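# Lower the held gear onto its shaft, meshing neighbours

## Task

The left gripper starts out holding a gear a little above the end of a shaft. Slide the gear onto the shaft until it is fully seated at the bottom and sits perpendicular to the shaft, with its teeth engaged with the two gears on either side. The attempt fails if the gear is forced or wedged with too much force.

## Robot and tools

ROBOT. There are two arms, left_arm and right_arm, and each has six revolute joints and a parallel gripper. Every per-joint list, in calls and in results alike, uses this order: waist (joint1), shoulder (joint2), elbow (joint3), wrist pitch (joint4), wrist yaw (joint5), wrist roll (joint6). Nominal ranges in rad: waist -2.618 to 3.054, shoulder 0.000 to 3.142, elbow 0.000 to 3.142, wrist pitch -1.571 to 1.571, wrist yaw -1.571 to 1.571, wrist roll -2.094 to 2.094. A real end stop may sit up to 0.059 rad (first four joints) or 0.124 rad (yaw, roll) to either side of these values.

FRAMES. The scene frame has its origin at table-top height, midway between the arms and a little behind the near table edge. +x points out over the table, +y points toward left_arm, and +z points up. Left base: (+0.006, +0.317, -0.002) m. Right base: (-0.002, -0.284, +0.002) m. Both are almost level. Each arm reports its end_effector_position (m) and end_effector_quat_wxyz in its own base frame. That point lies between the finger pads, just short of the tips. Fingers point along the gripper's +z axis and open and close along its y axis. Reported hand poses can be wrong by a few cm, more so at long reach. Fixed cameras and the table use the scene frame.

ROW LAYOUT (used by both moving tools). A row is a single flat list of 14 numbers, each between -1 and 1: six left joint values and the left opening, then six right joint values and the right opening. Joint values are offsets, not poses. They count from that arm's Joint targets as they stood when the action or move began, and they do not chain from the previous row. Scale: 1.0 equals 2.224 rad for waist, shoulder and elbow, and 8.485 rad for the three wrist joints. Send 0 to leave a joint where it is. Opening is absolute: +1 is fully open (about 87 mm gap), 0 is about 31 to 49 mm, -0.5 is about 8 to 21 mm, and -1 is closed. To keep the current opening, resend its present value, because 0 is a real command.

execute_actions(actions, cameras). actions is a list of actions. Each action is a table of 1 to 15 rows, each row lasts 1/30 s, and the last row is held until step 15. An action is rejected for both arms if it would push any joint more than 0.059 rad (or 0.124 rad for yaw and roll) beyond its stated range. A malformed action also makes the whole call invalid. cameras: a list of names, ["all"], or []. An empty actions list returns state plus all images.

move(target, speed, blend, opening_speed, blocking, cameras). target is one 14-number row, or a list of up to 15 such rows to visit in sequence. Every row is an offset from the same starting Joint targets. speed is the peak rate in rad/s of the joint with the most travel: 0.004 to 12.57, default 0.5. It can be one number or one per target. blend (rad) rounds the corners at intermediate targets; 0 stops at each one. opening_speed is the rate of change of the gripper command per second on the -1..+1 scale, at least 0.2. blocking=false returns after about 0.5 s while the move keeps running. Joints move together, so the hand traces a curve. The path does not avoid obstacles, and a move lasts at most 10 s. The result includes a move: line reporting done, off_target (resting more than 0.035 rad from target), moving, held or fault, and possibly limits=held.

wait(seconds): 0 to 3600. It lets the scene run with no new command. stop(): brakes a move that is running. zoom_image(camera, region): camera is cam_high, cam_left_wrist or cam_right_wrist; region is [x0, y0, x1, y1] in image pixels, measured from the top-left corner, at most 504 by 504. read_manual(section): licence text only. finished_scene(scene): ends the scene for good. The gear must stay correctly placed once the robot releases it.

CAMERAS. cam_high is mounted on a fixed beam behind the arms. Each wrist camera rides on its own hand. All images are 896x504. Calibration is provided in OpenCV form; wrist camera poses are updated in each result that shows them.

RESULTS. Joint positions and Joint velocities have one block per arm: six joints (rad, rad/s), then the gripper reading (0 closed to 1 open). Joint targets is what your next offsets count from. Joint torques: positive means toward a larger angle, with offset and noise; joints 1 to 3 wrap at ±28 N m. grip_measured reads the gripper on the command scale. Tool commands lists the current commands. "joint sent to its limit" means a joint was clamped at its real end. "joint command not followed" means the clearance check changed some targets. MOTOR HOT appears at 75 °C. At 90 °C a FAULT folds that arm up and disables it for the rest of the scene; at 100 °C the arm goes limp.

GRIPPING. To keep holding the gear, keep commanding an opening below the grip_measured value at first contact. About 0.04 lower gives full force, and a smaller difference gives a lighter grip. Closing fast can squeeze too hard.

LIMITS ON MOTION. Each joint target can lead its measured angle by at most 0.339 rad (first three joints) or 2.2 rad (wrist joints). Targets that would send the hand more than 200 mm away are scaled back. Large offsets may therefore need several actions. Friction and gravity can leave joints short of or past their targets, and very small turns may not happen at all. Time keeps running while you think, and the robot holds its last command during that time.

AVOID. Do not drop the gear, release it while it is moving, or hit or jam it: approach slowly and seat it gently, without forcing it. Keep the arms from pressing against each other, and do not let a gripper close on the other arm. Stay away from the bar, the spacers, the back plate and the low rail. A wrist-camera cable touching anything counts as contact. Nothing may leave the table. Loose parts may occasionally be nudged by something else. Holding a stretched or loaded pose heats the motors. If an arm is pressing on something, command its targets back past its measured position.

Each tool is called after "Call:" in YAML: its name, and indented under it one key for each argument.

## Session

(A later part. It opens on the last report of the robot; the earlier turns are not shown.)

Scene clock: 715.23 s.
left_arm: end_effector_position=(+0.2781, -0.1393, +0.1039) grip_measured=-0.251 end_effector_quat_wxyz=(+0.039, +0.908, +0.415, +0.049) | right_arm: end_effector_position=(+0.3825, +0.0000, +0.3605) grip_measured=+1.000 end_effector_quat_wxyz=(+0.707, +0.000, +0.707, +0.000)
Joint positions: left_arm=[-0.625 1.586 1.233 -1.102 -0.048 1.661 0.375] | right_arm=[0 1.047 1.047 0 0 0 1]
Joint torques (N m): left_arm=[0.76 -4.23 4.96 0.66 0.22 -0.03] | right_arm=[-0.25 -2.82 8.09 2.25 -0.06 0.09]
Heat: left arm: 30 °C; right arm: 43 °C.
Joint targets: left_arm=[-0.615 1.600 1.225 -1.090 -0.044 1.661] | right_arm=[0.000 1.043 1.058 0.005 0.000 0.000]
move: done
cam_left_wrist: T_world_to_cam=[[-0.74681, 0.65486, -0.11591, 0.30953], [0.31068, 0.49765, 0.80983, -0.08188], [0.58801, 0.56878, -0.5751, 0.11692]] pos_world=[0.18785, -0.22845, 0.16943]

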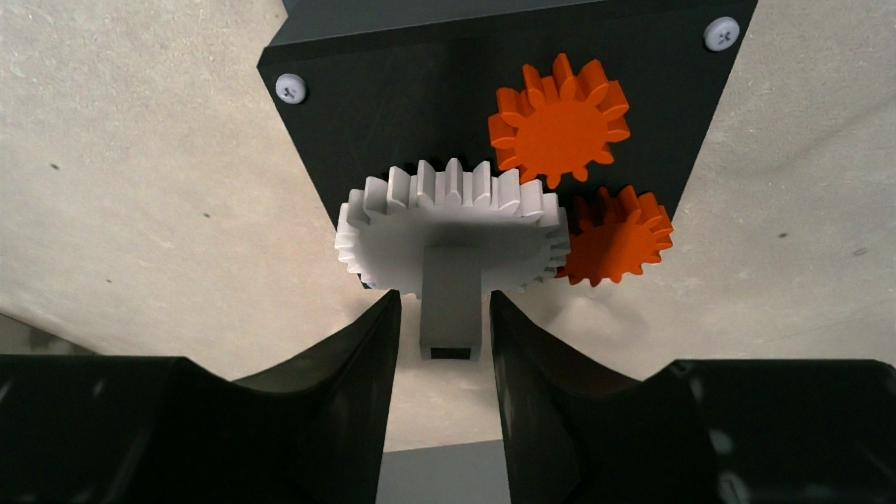

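Call:
wait:
  seconds: 0.1
  cameras: ["cam_high","cam_left_wrist"]

Call:
zoom_image:
  camera: "cam_high"
  region: [490, 225, 560, 295]

Call:
zoom_image:
  camera: "cam_left_wrist"
  region: [480, 130, 600, 250]

Call:
zoom_image:
  camera: "cam_left_wrist"
  region: [320, 140, 500, 300]

Scene clock: 747.10 s.
left_arm: end_effector_position=(+0.2782, -0.1394, +0.1039) grip_measured=-0.250 end_effector_quat_wxyz=(+0.039, +0.908, +0.415, +0.050) | right_arm: end_effector_position=(+0.3825, +0.0000, +0.3605) grip_measured=+1.000 end_effector_quat_wxyz=(+0.707, +0.000, +0.707, +0.000)
Joint positions: left_arm=[-0.625 1.586 1.233 -1.101 -0.048 1.661 0.375] | right_arm=[0 1.047 1.047 0 0 0 1]
Joint torques (N m): left_arm=[0.72 -4.27 4.92 0.68 0.23 -0.04] | right_arm=[-0.24 -2.81 8.09 2.25 -0.06 0.09]
Heat: left arm: 30 °C; right arm: 43 °C.
Joint targets: left_arm=[-0.615 1.600 1.225 -1.090 -0.044 1.661] | right_arm=[0.000 1.043 1.058 0.005 0.000 0.000]
Tool commands: left_gripper/opening=-0.25 right_gripper/opening=+1.0
wait: 0.10 s; at rest from the start
cam_left_wrist: T_world_to_cam=[[-0.74679, 0.65481, -0.11633, 0.30966], [0.31035, 0.49783, 0.80984, -0.08181], [0.5882, 0.56868, -0.575, 0.11678]] pos_world=[0.18796, -0.22845, 0.16943]

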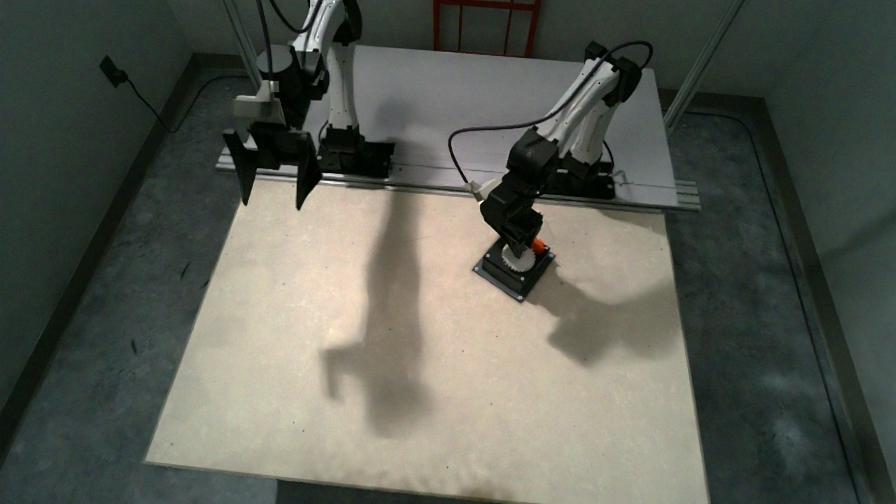

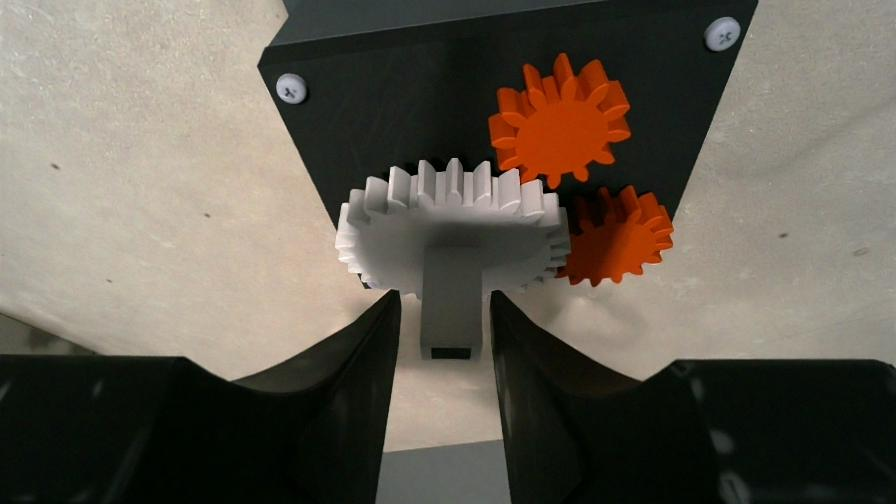

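Scaled by 7.200 from the camera's image (finer frame: 1280x720).

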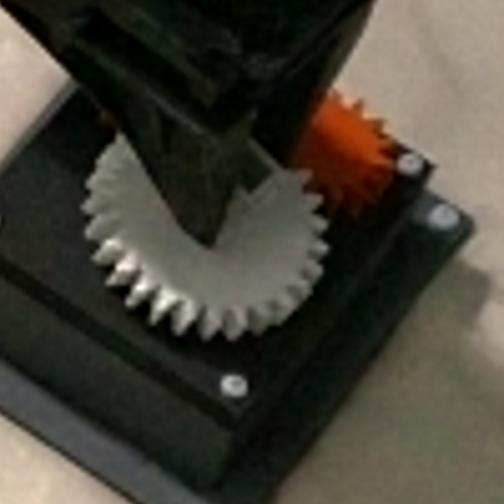

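Scaled by 4.200 from the camera's image (finer frame: 1280x720).

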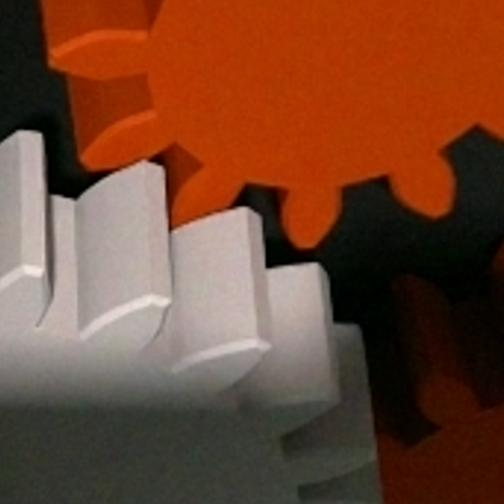

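Scaled by 2.800 from the camera's image (finer frame: 1280x720).

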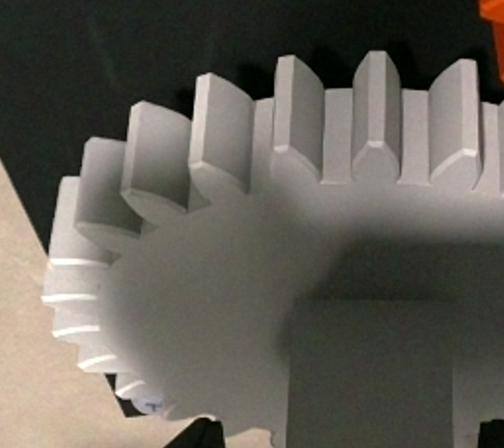

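Call:
move:
  target: [0,-0.0247,-0.0020,0,0,0,-0.25,0,0,0,0,0,0,1]
  speed: 0.06
  cameras: ["cam_left_wrist"]

Scene clock: 768.83 s.
left_arm: end_effector_position=(+0.2783, -0.1394, +0.1069) grip_measured=-0.250 end_effector_quat_wxyz=(+0.044, +0.907, +0.415, +0.052) | right_arm: end_effector_position=(+0.3825, +0.0000, +0.3605) grip_measured=+1.000 end_effector_quat_wxyz=(+0.707, +0.000, +0.707, +0.000)
Joint positions: left_arm=[-0.625 1.575 1.233 -1.101 -0.048 1.661 0.375] | right_arm=[0 1.047 1.047 0 0 0 1]
Joint torques (N m): left_arm=[0.81 -7.75 4.57 0.7 0.21 -0.03] | right_arm=[-0.25 -2.82 8.1 2.25 -0.06 0.09]
Heat: left arm: 30 °C; right arm: 44 °C.
Joint targets: left_arm=[-0.615 1.545 1.220 -1.090 -0.044 1.661] | right_arm=[0.000 1.043 1.058 0.005 0.000 0.000]
move: done
cam_left_wrist: T_world_to_cam=[[-0.74577, 0.65403, -0.12681, 0.31084], [0.30336, 0.50284, 0.80939, -0.08167], [0.59313, 0.56515, -0.57341, 0.11651]] pos_world=[0.18749, -0.22807, 0.17233]

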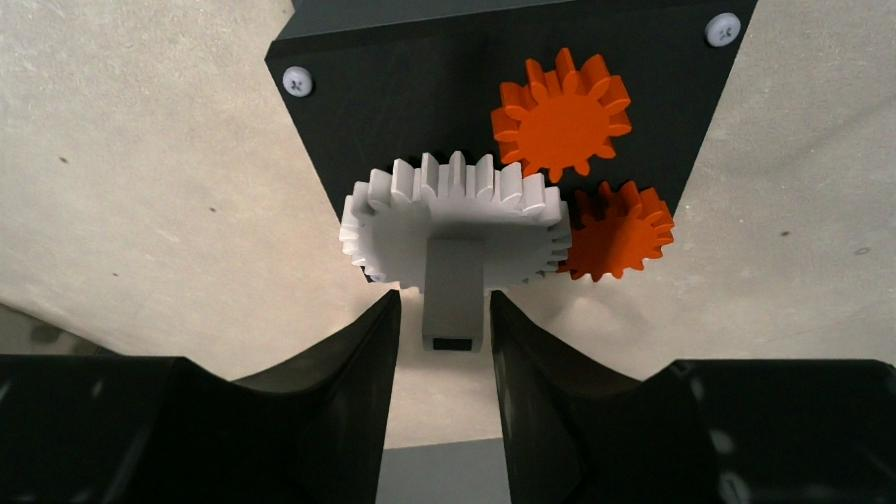

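Call:
move:
  target: [0,0,0,-0.0048,0,0,-0.25,0,0,0,0,0,0,1]
  speed: 0.06
  cameras: ["cam_left_wrist"]

Scene clock: 773.23 s.
left_arm: end_effector_position=(+0.2760, -0.1378, +0.1066) grip_measured=-0.250 end_effector_quat_wxyz=(+0.039, +0.908, +0.415, +0.049) | right_arm: end_effector_position=(+0.3825, +0.0000, +0.3605) grip_measured=+1.000 end_effector_quat_wxyz=(+0.707, +0.000, +0.707, +0.000)
Joint positions: left_arm=[-0.625 1.575 1.233 -1.113 -0.048 1.661 0.375] | right_arm=[0 1.047 1.047 0 0 0 1]
Joint torques (N m): left_arm=[0.75 -7.58 4.59 0.39 0.23 -0.04] | right_arm=[-0.24 -2.82 8.09 2.25 -0.06 0.09]
Heat: left arm: 30 °C; right arm: 44 °C.
Joint targets: left_arm=[-0.615 1.545 1.220 -1.131 -0.044 1.661] | right_arm=[0.000 1.043 1.058 0.005 0.000 0.000]
move: done
cam_left_wrist: T_world_to_cam=[[-0.74689, 0.65484, -0.11553, 0.30717], [0.31087, 0.49744, 0.80989, -0.08431], [0.58781, 0.56898, -0.5751, 0.11888]] pos_world=[0.18575, -0.22685, 0.17213]

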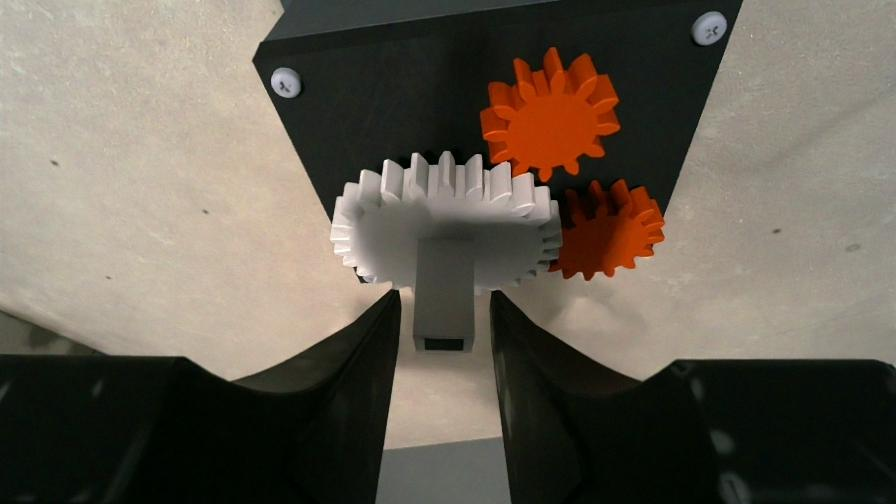

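Call:
move:
  target: [0,0,0,0,0,0,-1,0,0,0,0,0,0,1]
  opening_speed: 0.8

Call:
move:
  target:
    - [0,-0.0025,0,0,0,0,-1,0,0,0,0,0,0,1]
    - [0,-0.0030,0,-0.0012,0,0.0105,-1,0,0,0,0,0,0,1]
  speed: 0.06
  cameras: ["cam_left_wrist"]

Call:
zoom_image:
  camera: "cam_left_wrist"
  region: [480, 110, 640, 270]

Scene clock: 782.73 s.
left_arm: end_effector_position=(+0.2759, -0.1377, +0.1066) grip_measured=-0.478 end_effector_quat_wxyz=(+0.039, +0.908, +0.415, +0.049) | right_arm: end_effector_position=(+0.3825, +0.0000, +0.3605) grip_measured=+1.000 end_effector_quat_wxyz=(+0.707, +0.000, +0.707, +0.000)
Joint positions: left_arm=[-0.625 1.575 1.233 -1.113 -0.048 1.661 0.261] | right_arm=[0 1.047 1.047 0 0 0 1]
Joint torques (N m): left_arm=[0.69 -7.64 4.55 0.41 0.22 -0.02] | right_arm=[-0.25 -2.82 8.09 2.25 -0.06 0.09]
Heat: left arm: 31 °C; right arm: 44 °C.
Joint targets: left_arm=[-0.615 1.545 1.220 -1.131 -0.044 1.661] | right_arm=[0.000 1.043 1.058 0.005 0.000 0.000]
move: done

Scene clock: 785.03 s.
left_arm: end_effector_position=(+0.2763, -0.1384, +0.1067) grip_measured=-0.478 end_effector_quat_wxyz=(+0.033, +0.921, +0.385, +0.048) | right_arm: end_effector_position=(+0.3825, +0.0000, +0.3605) grip_measured=+1.000 end_effector_quat_wxyz=(+0.707, +0.000, +0.707, +0.000)
Joint positions: left_arm=[-0.625 1.575 1.233 -1.121 -0.048 1.727 0.261] | right_arm=[0 1.047 1.047 0 0 0 1]
Joint torques (N m): left_arm=[0.73 -8.05 4.45 0.37 0.22 0.21] | right_arm=[-0.25 -2.82 8.1 2.25 -0.06 0.09]
Heat: left arm: 31 °C; right arm: 44 °C.
Joint targets: left_arm=[-0.615 1.538 1.220 -1.141 -0.044 1.750] | right_arm=[0.000 1.043 1.058 0.005 0.000 0.000]
move: off_target (left_arm); left_arm: the shoulder is farthest, 0.037 rad from its target
cam_left_wrist: T_world_to_cam=[[-0.7029, 0.70376, -0.10322, 0.30116], [0.34657, 0.46559, 0.81432, -0.09892], [0.62114, 0.53661, -0.57117, 0.10505]] pos_world=[0.18071, -0.22226, 0.17164]

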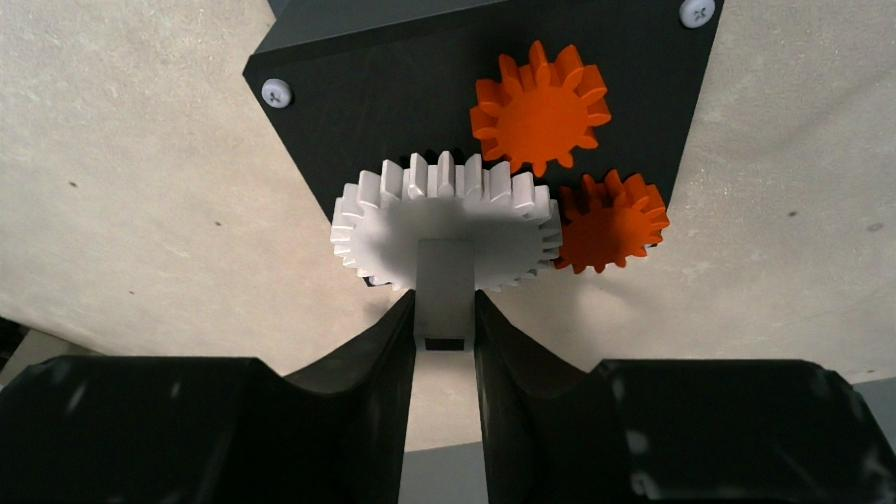

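Scaled by 3.150 from the camera's image (finer frame: 1280x720).

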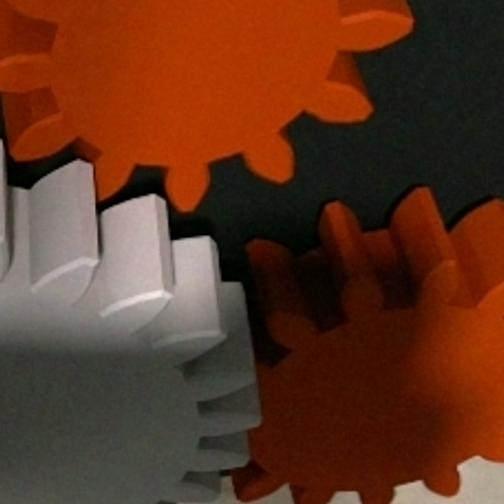

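Call:
move:
  target: [0,0,0.0240,-0.0019,0,0,-1,0,0,0,0,0,0,1]
  speed: 0.08
  cameras: ["cam_left_wrist"]

Call:
zoom_image:
  camera: "cam_left_wrist"
  region: [460, 90, 660, 290]

Scene clock: 793.60 s.
left_arm: end_effector_position=(+0.2760, -0.1382, +0.1116) grip_measured=-0.478 end_effector_quat_wxyz=(+0.033, +0.922, +0.383, +0.048) | right_arm: end_effector_position=(+0.3825, +0.0000, +0.3605) grip_measured=+1.000 end_effector_quat_wxyz=(+0.707, +0.000, +0.707, +0.000)
Joint positions: left_arm=[-0.625 1.571 1.249 -1.141 -0.048 1.732 0.261] | right_arm=[0 1.047 1.047 0 0 0 1]
Joint torques (N m): left_arm=[0.7 -7.91 7.54 0.39 0.23 0.14] | right_arm=[-0.25 -2.82 8.1 2.25 -0.06 0.09]
Heat: left arm: 32 °C; right arm: 44 °C.
Joint targets: left_arm=[-0.615 1.538 1.274 -1.157 -0.044 1.750] | right_arm=[0.000 1.043 1.058 0.005 0.000 0.000]
move: done
cam_left_wrist: T_world_to_cam=[[-0.69941, 0.70727, -0.10293, 0.30084], [0.34873, 0.46341, 0.81464, -0.1038], [0.62387, 0.53388, -0.57076, 0.10674]] pos_world=[0.18002, -0.22166, 0.17644]

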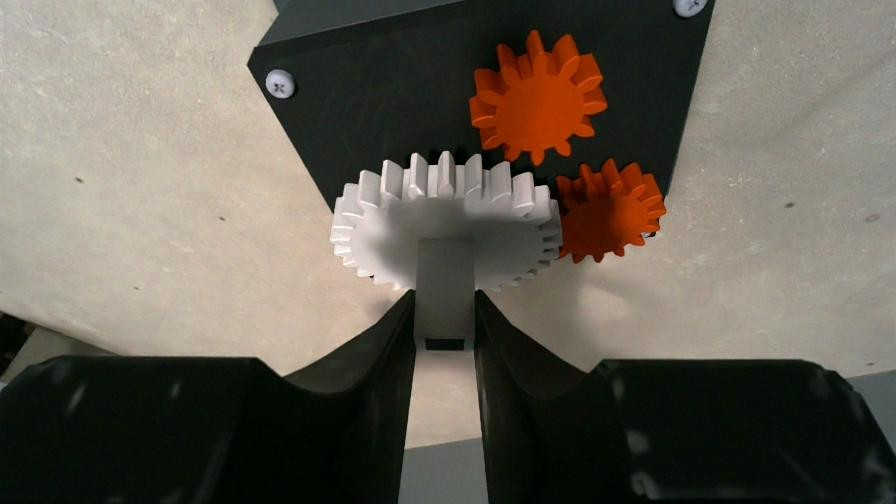

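Scaled by 2.520 from the camera's image (finer frame: 1280x720).

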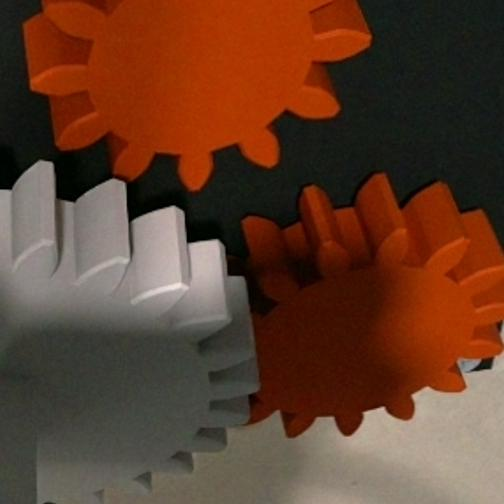

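Call:
move:
  target:
    - [0,0,0,0,0,0.0041,-1,0,0,0,0,0,0,1]
    - [0,0,-0.0205,0.0048,0,0.0041,-1,0,0,0,0,0,0,1]
    - [0,0,-0.0270,0.0066,0,0.0041,-1,0,0,0,0,0,0,1]
  speed: 0.08

Call:
move:
  target: [0,0,-0.0045,0.0011,0,0,-1,0,0,0,0,0,0,1]
  speed: 0.08
  cameras: ["cam_left_wrist"]

Call:
zoom_image:
  camera: "cam_left_wrist"
  region: [460, 90, 660, 290]

Scene clock: 818.47 s.
left_arm: end_effector_position=(+0.2762, -0.1387, +0.1068) grip_measured=-0.478 end_effector_quat_wxyz=(+0.033, +0.929, +0.366, +0.050) | right_arm: end_effector_position=(+0.3825, +0.0000, +0.3605) grip_measured=+1.000 end_effector_quat_wxyz=(+0.707, +0.000, +0.707, +0.000)
Joint positions: left_arm=[-0.625 1.568 1.225 -1.119 -0.048 1.768 0.261] | right_arm=[0 1.047 1.047 0 0 0 1]
Joint torques (N m): left_arm=[0.75 -7.54 4.53 0.76 0.23 0.18] | right_arm=[-0.25 -2.81 8.1 2.25 -0.07 0.09]
Heat: left arm: 35 °C; right arm: 44 °C.
Joint targets: left_arm=[-0.615 1.538 1.214 -1.101 -0.044 1.785] | right_arm=[0.000 1.043 1.058 0.005 0.000 0.000]
move: done

Scene clock: 818.97 s.
left_arm: end_effector_position=(+0.2761, -0.1387, +0.1065) grip_measured=-0.478 end_effector_quat_wxyz=(+0.035, +0.928, +0.366, +0.051) | right_arm: end_effector_position=(+0.3825, +0.0000, +0.3605) grip_measured=+1.000 end_effector_quat_wxyz=(+0.707, +0.000, +0.707, +0.000)
Joint positions: left_arm=[-0.625 1.562 1.218 -1.112 -0.048 1.768 0.261] | right_arm=[0 1.047 1.047 0 0 0 1]
Joint torques (N m): left_arm=[0.75 -6.93 4.46 0.78 0.21 0.15] | right_arm=[-0.25 -2.82 8.09 2.25 -0.06 0.09]
Heat: left arm: 35 °C; right arm: 44 °C.
Joint targets: left_arm=[-0.615 1.539 1.204 -1.092 -0.044 1.785] | right_arm=[0.000 1.043 1.058 0.005 0.000 0.000]
move: done
cam_left_wrist: T_world_to_cam=[[-0.67337, 0.73143, -0.10764, 0.29731], [0.35928, 0.451, 0.81702, -0.10444], [0.64613, 0.51148, -0.56648, 0.0943]] pos_world=[0.17679, -0.21859, 0.17075]

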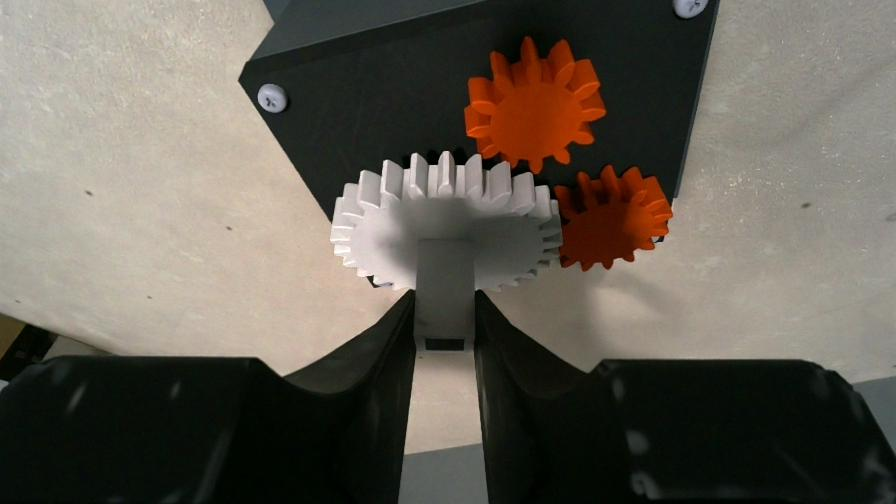

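Scaled by 2.520 from the camera's image (finer frame: 1280x720).

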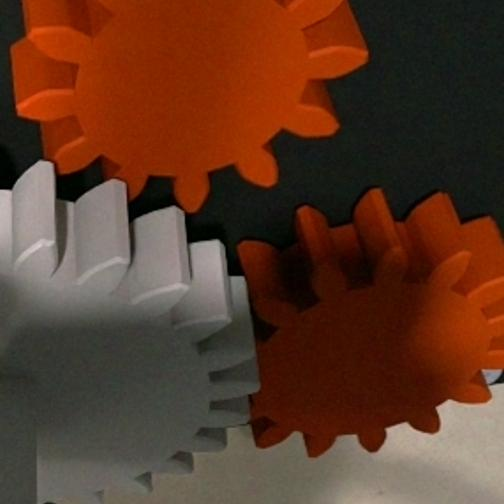

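Call:
move:
  target: [0,0.004,-0.0045,0.0006,0,0,-1,0,0,0,0,0,0,1]
  speed: 0.08

Call:
move:
  target: [0,0.004,-0.0045,0.0006,0,0.0008,-1,0,0,0,0,0,0,1]
  speed: 0.08

Call:
move:
  target: [0,0.003,0,0,0,0.0015,-1,0,0,0,0,0,0,1]
  speed: 0.08

Call:
move:
  target: [0,0.002,0,0,0,0.0015,-1,0,0,0,0,0,0,1]
  speed: 0.08

Scene clock: 829.03 s.
left_arm: end_effector_position=(+0.2760, -0.1385, +0.1060) grip_measured=-0.478 end_effector_quat_wxyz=(+0.035, +0.928, +0.366, +0.051) | right_arm: end_effector_position=(+0.3825, +0.0000, +0.3605) grip_measured=+1.000 end_effector_quat_wxyz=(+0.707, +0.000, +0.707, +0.000)
Joint positions: left_arm=[-0.625 1.562 1.216 -1.11 -0.048 1.768 0.261] | right_arm=[0 1.047 1.047 0 0 0 1]
Joint torques (N m): left_arm=[0.73 -6.32 3.7 0.79 0.25 0.15] | right_arm=[-0.25 -2.82 8.1 2.25 -0.06 0.1]
Heat: left arm: 35 °C; right arm: 44 °C.
Joint targets: left_arm=[-0.615 1.547 1.194 -1.087 -0.044 1.785] | right_arm=[0.000 1.043 1.058 0.005 0.000 0.000]
move: done

Scene clock: 829.53 s.
left_arm: end_effector_position=(+0.2759, -0.1385, +0.1057) grip_measured=-0.478 end_effector_quat_wxyz=(+0.036, +0.929, +0.364, +0.052) | right_arm: end_effector_position=(+0.3825, +0.0000, +0.3605) grip_measured=+1.000 end_effector_quat_wxyz=(+0.707, +0.000, +0.707, +0.000)
Joint positions: left_arm=[-0.625 1.558 1.21 -1.105 -0.048 1.773 0.261] | right_arm=[0 1.047 1.047 0 0 0 1]
Joint torques (N m): left_arm=[0.8 -5.23 3.36 0.81 0.24 0.16] | right_arm=[-0.25 -2.81 8.1 2.25 -0.06 0.1]
Heat: left arm: 35 °C; right arm: 44 °C.
Joint targets: left_arm=[-0.615 1.556 1.184 -1.082 -0.044 1.791] | right_arm=[0.000 1.043 1.058 0.005 0.000 0.000]
move: done

Scene clock: 830.10 s.
left_arm: end_effector_position=(+0.2760, -0.1386, +0.1055) grip_measured=-0.478 end_effector_quat_wxyz=(+0.036, +0.931, +0.360, +0.052) | right_arm: end_effector_position=(+0.3825, +0.0000, +0.3605) grip_measured=+1.000 end_effector_quat_wxyz=(+0.707, +0.000, +0.707, +0.000)
Joint positions: left_arm=[-0.625 1.558 1.21 -1.105 -0.048 1.781 0.261] | right_arm=[0 1.047 1.047 0 0 0 1]
Joint torques (N m): left_arm=[0.73 -4.74 3.56 0.81 0.23 0.21] | right_arm=[-0.27 -2.82 8.1 2.25 -0.06 0.09]
Heat: left arm: 35 °C; right arm: 44 °C.
Joint targets: left_arm=[-0.615 1.563 1.184 -1.082 -0.044 1.804] | right_arm=[0.000 1.043 1.058 0.005 0.000 0.000]
move: done

Scene clock: 830.70 s.
left_arm: end_effector_position=(+0.2762, -0.1387, +0.1055) grip_measured=-0.478 end_effector_quat_wxyz=(+0.035, +0.932, +0.356, +0.052) | right_arm: end_effector_position=(+0.3825, +0.0000, +0.3605) grip_measured=+1.000 end_effector_quat_wxyz=(+0.707, +0.000, +0.707, +0.000)
Joint positions: left_arm=[-0.625 1.558 1.209 -1.105 -0.049 1.791 0.261] | right_arm=[0 1.047 1.047 0 0 0 1]
Joint torques (N m): left_arm=[0.7 -4.52 3.51 0.8 0.25 0.25] | right_arm=[-0.24 -2.81 8.1 2.25 -0.07 0.09]
Heat: left arm: 35 °C; right arm: 44 °C.
Joint targets: left_arm=[-0.615 1.567 1.184 -1.082 -0.044 1.817] | right_arm=[0.000 1.043 1.058 0.005 0.000 0.000]
move: done

Call:
move:
  target: [0,-0.0100,0.0110,-0.0025,0,-0.0020,-1,0,0,0,0,0,0,1]
  speed: 0.08

Call:
move:
  target: [0,0,0,0,0,0,-0.36,0,0,0,0,0,0,1]
  opening_speed: 0.4
  cameras: ["cam_left_wrist"]

Call:
zoom_image:
  camera: "cam_left_wrist"
  region: [400, 90, 680, 370]

Scene clock: 849.30 s.
left_arm: end_effector_position=(+0.2761, -0.1387, +0.1056) grip_measured=-0.478 end_effector_quat_wxyz=(+0.035, +0.933, +0.355, +0.052) | right_arm: end_effector_position=(+0.3825, +0.0000, +0.3605) grip_measured=+1.000 end_effector_quat_wxyz=(+0.707, +0.000, +0.707, +0.000)
Joint positions: left_arm=[-0.625 1.558 1.209 -1.106 -0.049 1.791 0.261] | right_arm=[0 1.047 1.047 0 0 0 1]
Joint torques (N m): left_arm=[0.68 -6.08 5.37 0.62 0.25 0.09] | right_arm=[-0.25 -2.81 8.09 2.25 -0.07 0.09]
Heat: left arm: 33 °C; right arm: 44 °C.
Joint targets: left_arm=[-0.615 1.545 1.208 -1.103 -0.044 1.800] | right_arm=[0.000 1.043 1.058 0.005 0.000 0.000]
move: done

Scene clock: 851.23 s.
left_arm: end_effector_position=(+0.2765, -0.1389, +0.1057) grip_measured=-0.361 end_effector_quat_wxyz=(+0.036, +0.932, +0.355, +0.053) | right_arm: end_effector_position=(+0.3825, +0.0000, +0.3605) grip_measured=+1.000 end_effector_quat_wxyz=(+0.707, +0.000, +0.707, +0.000)
Joint positions: left_arm=[-0.625 1.558 1.209 -1.104 -0.049 1.791 0.32] | right_arm=[0 1.047 1.047 0 0 0 1]
Joint torques (N m): left_arm=[0.73 -6.08 5.48 0.59 0.22 0.08] | right_arm=[-0.25 -2.82 8.09 2.25 -0.06 0.1]
Heat: left arm: 33 °C; right arm: 44 °C.
Joint targets: left_arm=[-0.615 1.545 1.208 -1.103 -0.044 1.800] | right_arm=[0.000 1.043 1.058 0.005 0.000 0.000]
move: done
cam_left_wrist: T_world_to_cam=[[-0.65595, 0.74689, -0.10906, 0.29522], [0.36615, 0.44121, 0.81931, -0.10735], [0.66005, 0.49749, -0.56288, 0.0876]] pos_world=[0.17513, -0.21671, 0.16945]

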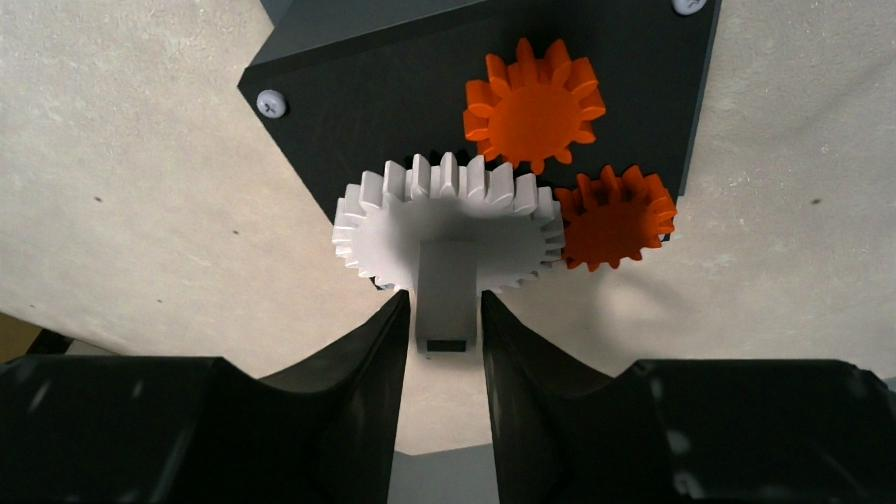

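Scaled by 1.800 from the camera's image (finer frame: 1280x720).

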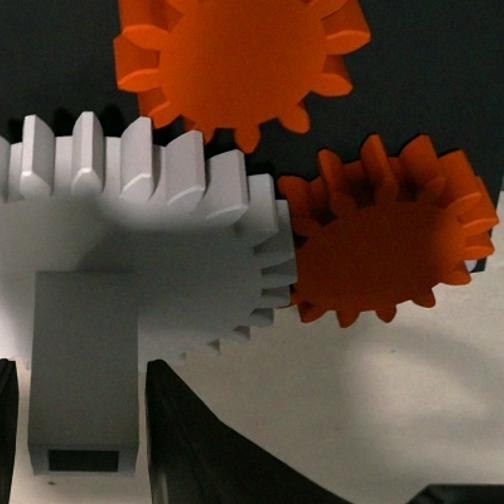

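Call:
move:
  target: [0,0,0,0,0,0,-0.45,0,0,0,0,0,0,1]
  opening_speed: 0.6

Call:
move:
  target:
    - [0,0,0,0,0,-0.008,-0.45,0,0,0,0,0,0,1]
    - [0,0,0,0,0,-0.016,-0.45,0,0,0,0,0,0,1]
  speed: 0.15
  cameras: ["cam_left_wrist"]

Call:
zoom_image:
  camera: "cam_left_wrist"
  region: [400, 90, 680, 370]

Scene clock: 859.13 s.
left_arm: end_effector_position=(+0.2765, -0.1389, +0.1057) grip_measured=-0.449 end_effector_quat_wxyz=(+0.036, +0.932, +0.355, +0.053) | right_arm: end_effector_position=(+0.3825, +0.0000, +0.3605) grip_measured=+1.000 end_effector_quat_wxyz=(+0.707, +0.000, +0.707, +0.000)
Joint positions: left_arm=[-0.625 1.558 1.209 -1.104 -0.049 1.791 0.276] | right_arm=[0 1.047 1.047 0 0 0 1]
Joint torques (N m): left_arm=[0.76 -6.06 5.37 0.58 0.23 0.04] | right_arm=[-0.25 -2.81 8.1 2.25 -0.06 0.09]
Heat: left arm: 33 °C; right arm: 44 °C.
Joint targets: left_arm=[-0.615 1.545 1.208 -1.103 -0.044 1.800] | right_arm=[0.000 1.043 1.058 0.005 0.000 0.000]
move: done

Scene clock: 861.37 s.
left_arm: end_effector_position=(+0.2756, -0.1378, +0.1056) grip_measured=-0.450 end_effector_quat_wxyz=(+0.044, +0.912, +0.405, +0.053) | right_arm: end_effector_position=(+0.3825, +0.0000, +0.3605) grip_measured=+1.000 end_effector_quat_wxyz=(+0.707, +0.000, +0.707, +0.000)
Joint positions: left_arm=[-0.625 1.558 1.209 -1.092 -0.047 1.684 0.275] | right_arm=[0 1.047 1.047 0 0 0 1]
Joint torques (N m): left_arm=[0.7 -6.12 5.48 0.52 0.23 -0.24] | right_arm=[-0.25 -2.81 8.1 2.25 -0.06 0.1]
Heat: left arm: 33 °C; right arm: 44 °C.
Joint targets: left_arm=[-0.615 1.545 1.208 -1.103 -0.044 1.664] | right_arm=[0.000 1.043 1.058 0.005 0.000 0.000]
move: done
cam_left_wrist: T_world_to_cam=[[-0.73008, 0.67125, -0.12809, 0.30574], [0.31287, 0.49497, 0.81062, -0.08436], [0.60753, 0.55174, -0.57139, 0.11041]] pos_world=[0.18253, -0.22439, 0.17063]

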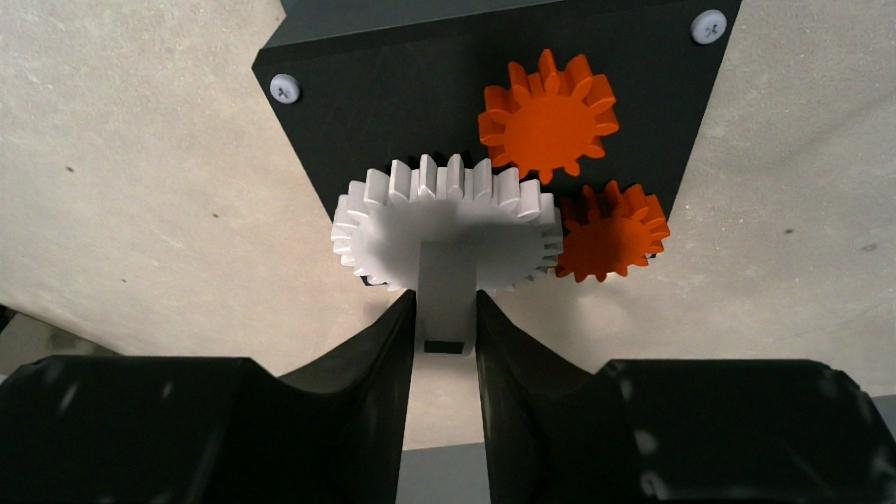

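Scaled by 1.800 from the camera's image (finer frame: 1280x720).

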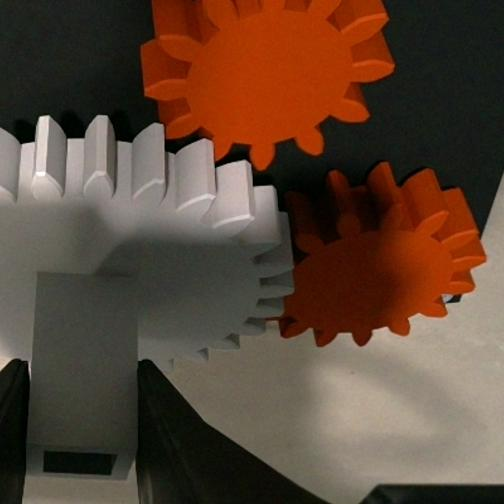

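Call:
move:
  target: [0,0,0,0,0,0,-0.25,0,0,0,0,0,0,1]
  opening_speed: 0.6

Call:
move:
  target: [0,0,0,-0.0026,0,0.0165,-0.25,0,0,0,0,0,0,1]
  speed: 0.1
  cameras: ["cam_left_wrist"]

Call:
zoom_image:
  camera: "cam_left_wrist"
  region: [400, 90, 680, 370]

Scene clock: 919.90 s.
left_arm: end_effector_position=(+0.2754, -0.1376, +0.1055) grip_measured=-0.251 end_effector_quat_wxyz=(+0.044, +0.911, +0.407, +0.053) | right_arm: end_effector_position=(+0.3825, +0.0000, +0.3605) grip_measured=+1.000 end_effector_quat_wxyz=(+0.707, +0.000, +0.707, +0.000)
Joint positions: left_arm=[-0.625 1.558 1.209 -1.092 -0.047 1.678 0.374] | right_arm=[0 1.047 1.047 0 0 0 1]
Joint torques (N m): left_arm=[0.72 -6.17 5.46 0.51 0.22 -0.22] | right_arm=[-0.25 -2.81 8.09 2.25 -0.07 0.09]
Heat: left arm: 33 °C; right arm: 44 °C.
Joint targets: left_arm=[-0.615 1.545 1.208 -1.103 -0.044 1.664] | right_arm=[0.000 1.043 1.058 0.005 0.000 0.000]
move: done

Scene clock: 921.90 s.
left_arm: end_effector_position=(+0.2756, -0.1386, +0.1055) grip_measured=-0.250 end_effector_quat_wxyz=(+0.035, +0.932, +0.357, +0.051) | right_arm: end_effector_position=(+0.3825, +0.0000, +0.3605) grip_measured=+1.000 end_effector_quat_wxyz=(+0.707, +0.000, +0.707, +0.000)
Joint positions: left_arm=[-0.625 1.558 1.209 -1.107 -0.047 1.787 0.375] | right_arm=[0 1.047 1.047 0 0 0 1]
Joint torques (N m): left_arm=[0.77 -6.06 5.39 0.39 0.22 0.15] | right_arm=[-0.24 -2.81 8.09 2.25 -0.06 0.09]
Heat: left arm: 33 °C; right arm: 44 °C.
Joint targets: left_arm=[-0.615 1.545 1.208 -1.125 -0.044 1.804] | right_arm=[0.000 1.043 1.058 0.005 0.000 0.000]
move: done
cam_left_wrist: T_world_to_cam=[[-0.6593, 0.74425, -0.10684, 0.29466], [0.36746, 0.44292, 0.8178, -0.10683], [0.65597, 0.49992, -0.5655, 0.08966]] pos_world=[0.17472, -0.21681, 0.16955]

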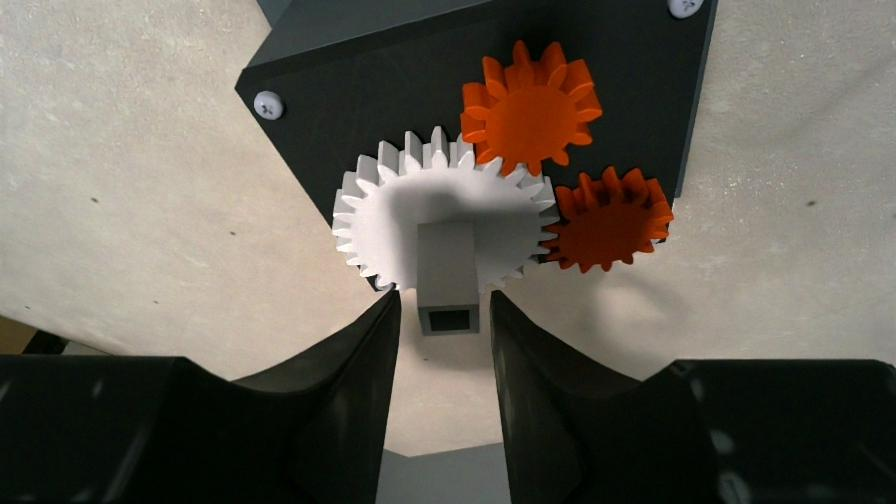

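Scaled by 1.800 from the camera's image (finer frame: 1280x720).

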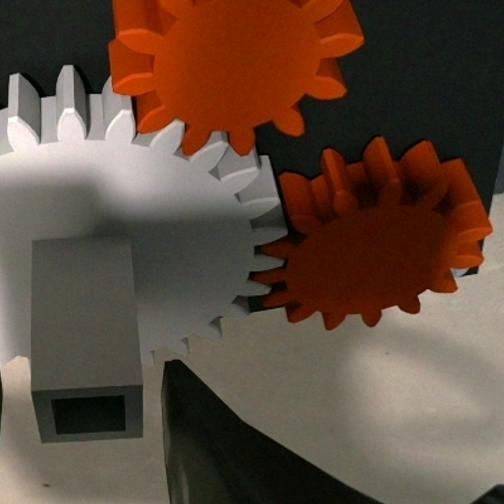

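Call:
move:
  target: [0,0.002,0.0640,-0.0148,0,0,0.0,0,0,0,0,0,0,1]
  speed: 0.12
  opening_speed: 0.8
  cameras: ["cam_left_wrist","cam_high"]

Call:
zoom_image:
  camera: "cam_left_wrist"
  region: [320, 40, 680, 340]

Call:
zoom_image:
  camera: "cam_high"
  region: [480, 215, 560, 295]

Scene clock: 939.60 s.
left_arm: end_effector_position=(+0.2754, -0.1385, +0.1350) grip_measured=+0.000 end_effector_quat_wxyz=(+0.032, +0.932, +0.357, +0.049) | right_arm: end_effector_position=(+0.3825, +0.0000, +0.3605) grip_measured=+1.000 end_effector_quat_wxyz=(+0.707, +0.000, +0.707, +0.000)
Joint positions: left_arm=[-0.625 1.558 1.328 -1.232 -0.047 1.787 0.5] | right_arm=[0 1.047 1.047 0 0 0 1]
Joint torques (N m): left_arm=[0.75 -5.7 7.39 0.4 0.21 0.16] | right_arm=[-0.25 -2.82 8.1 2.25 -0.06 0.09]
Heat: left arm: 33 °C; right arm: 44 °C.
Joint targets: left_arm=[-0.615 1.550 1.351 -1.251 -0.044 1.804] | right_arm=[0.000 1.043 1.058 0.005 0.000 0.000]
move: done
cam_left_wrist: T_world_to_cam=[[-0.6596, 0.74491, -0.10017, 0.29689], [0.37216, 0.43947, 0.81754, -0.13275], [0.65301, 0.50197, -0.5671, 0.10772]] pos_world=[0.17489, -0.21689, 0.19935]
Images, in order (width x height): cam_high 896x504, cam_left_wrist 896x504.

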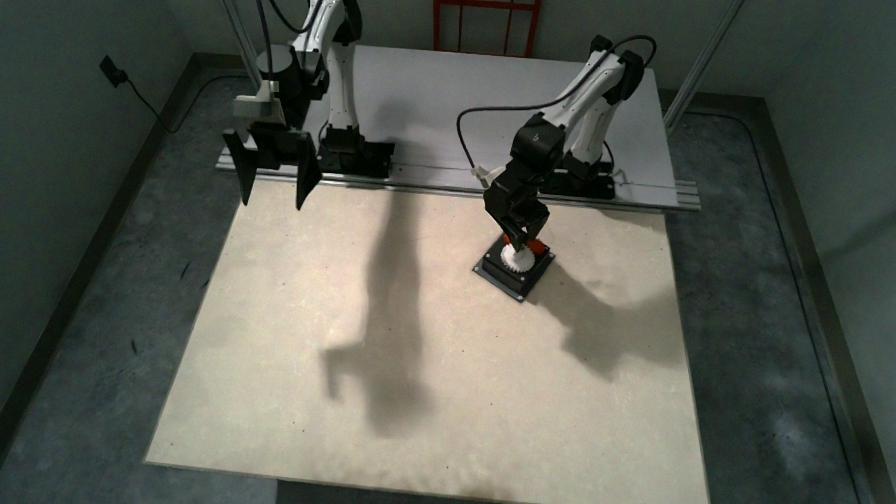

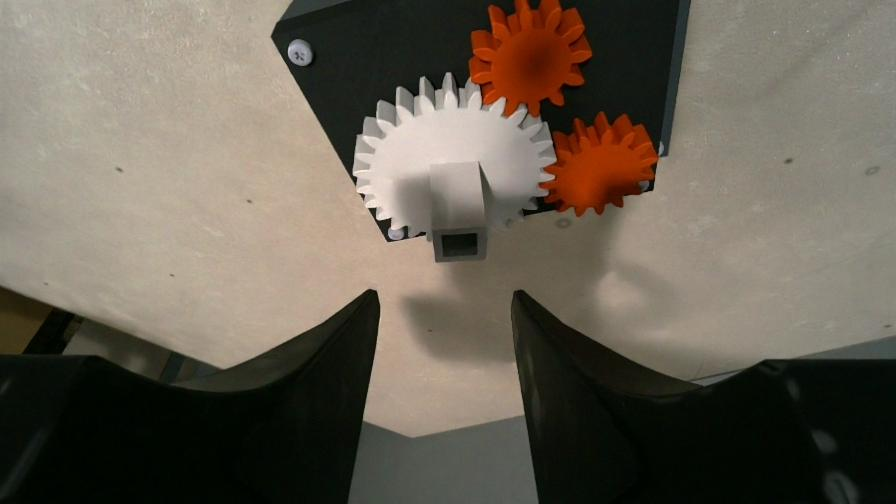

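Scaled by 1.400 from the camera's image (finer frame: 1280x720).

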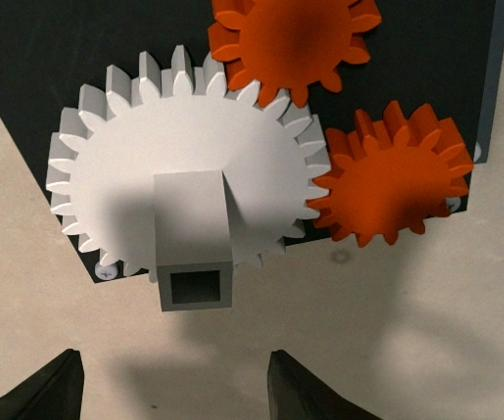

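Scaled by 6.300 from the camera's image (finer frame: 1280x720).

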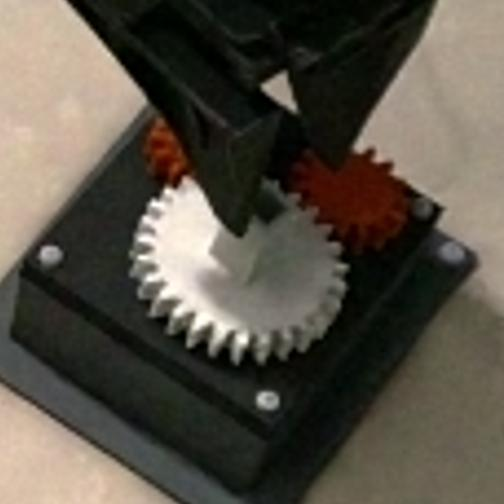

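Meshed, seated and square.

Call:
finished_scene:
  scene: 2

The scene is finished: the task was done.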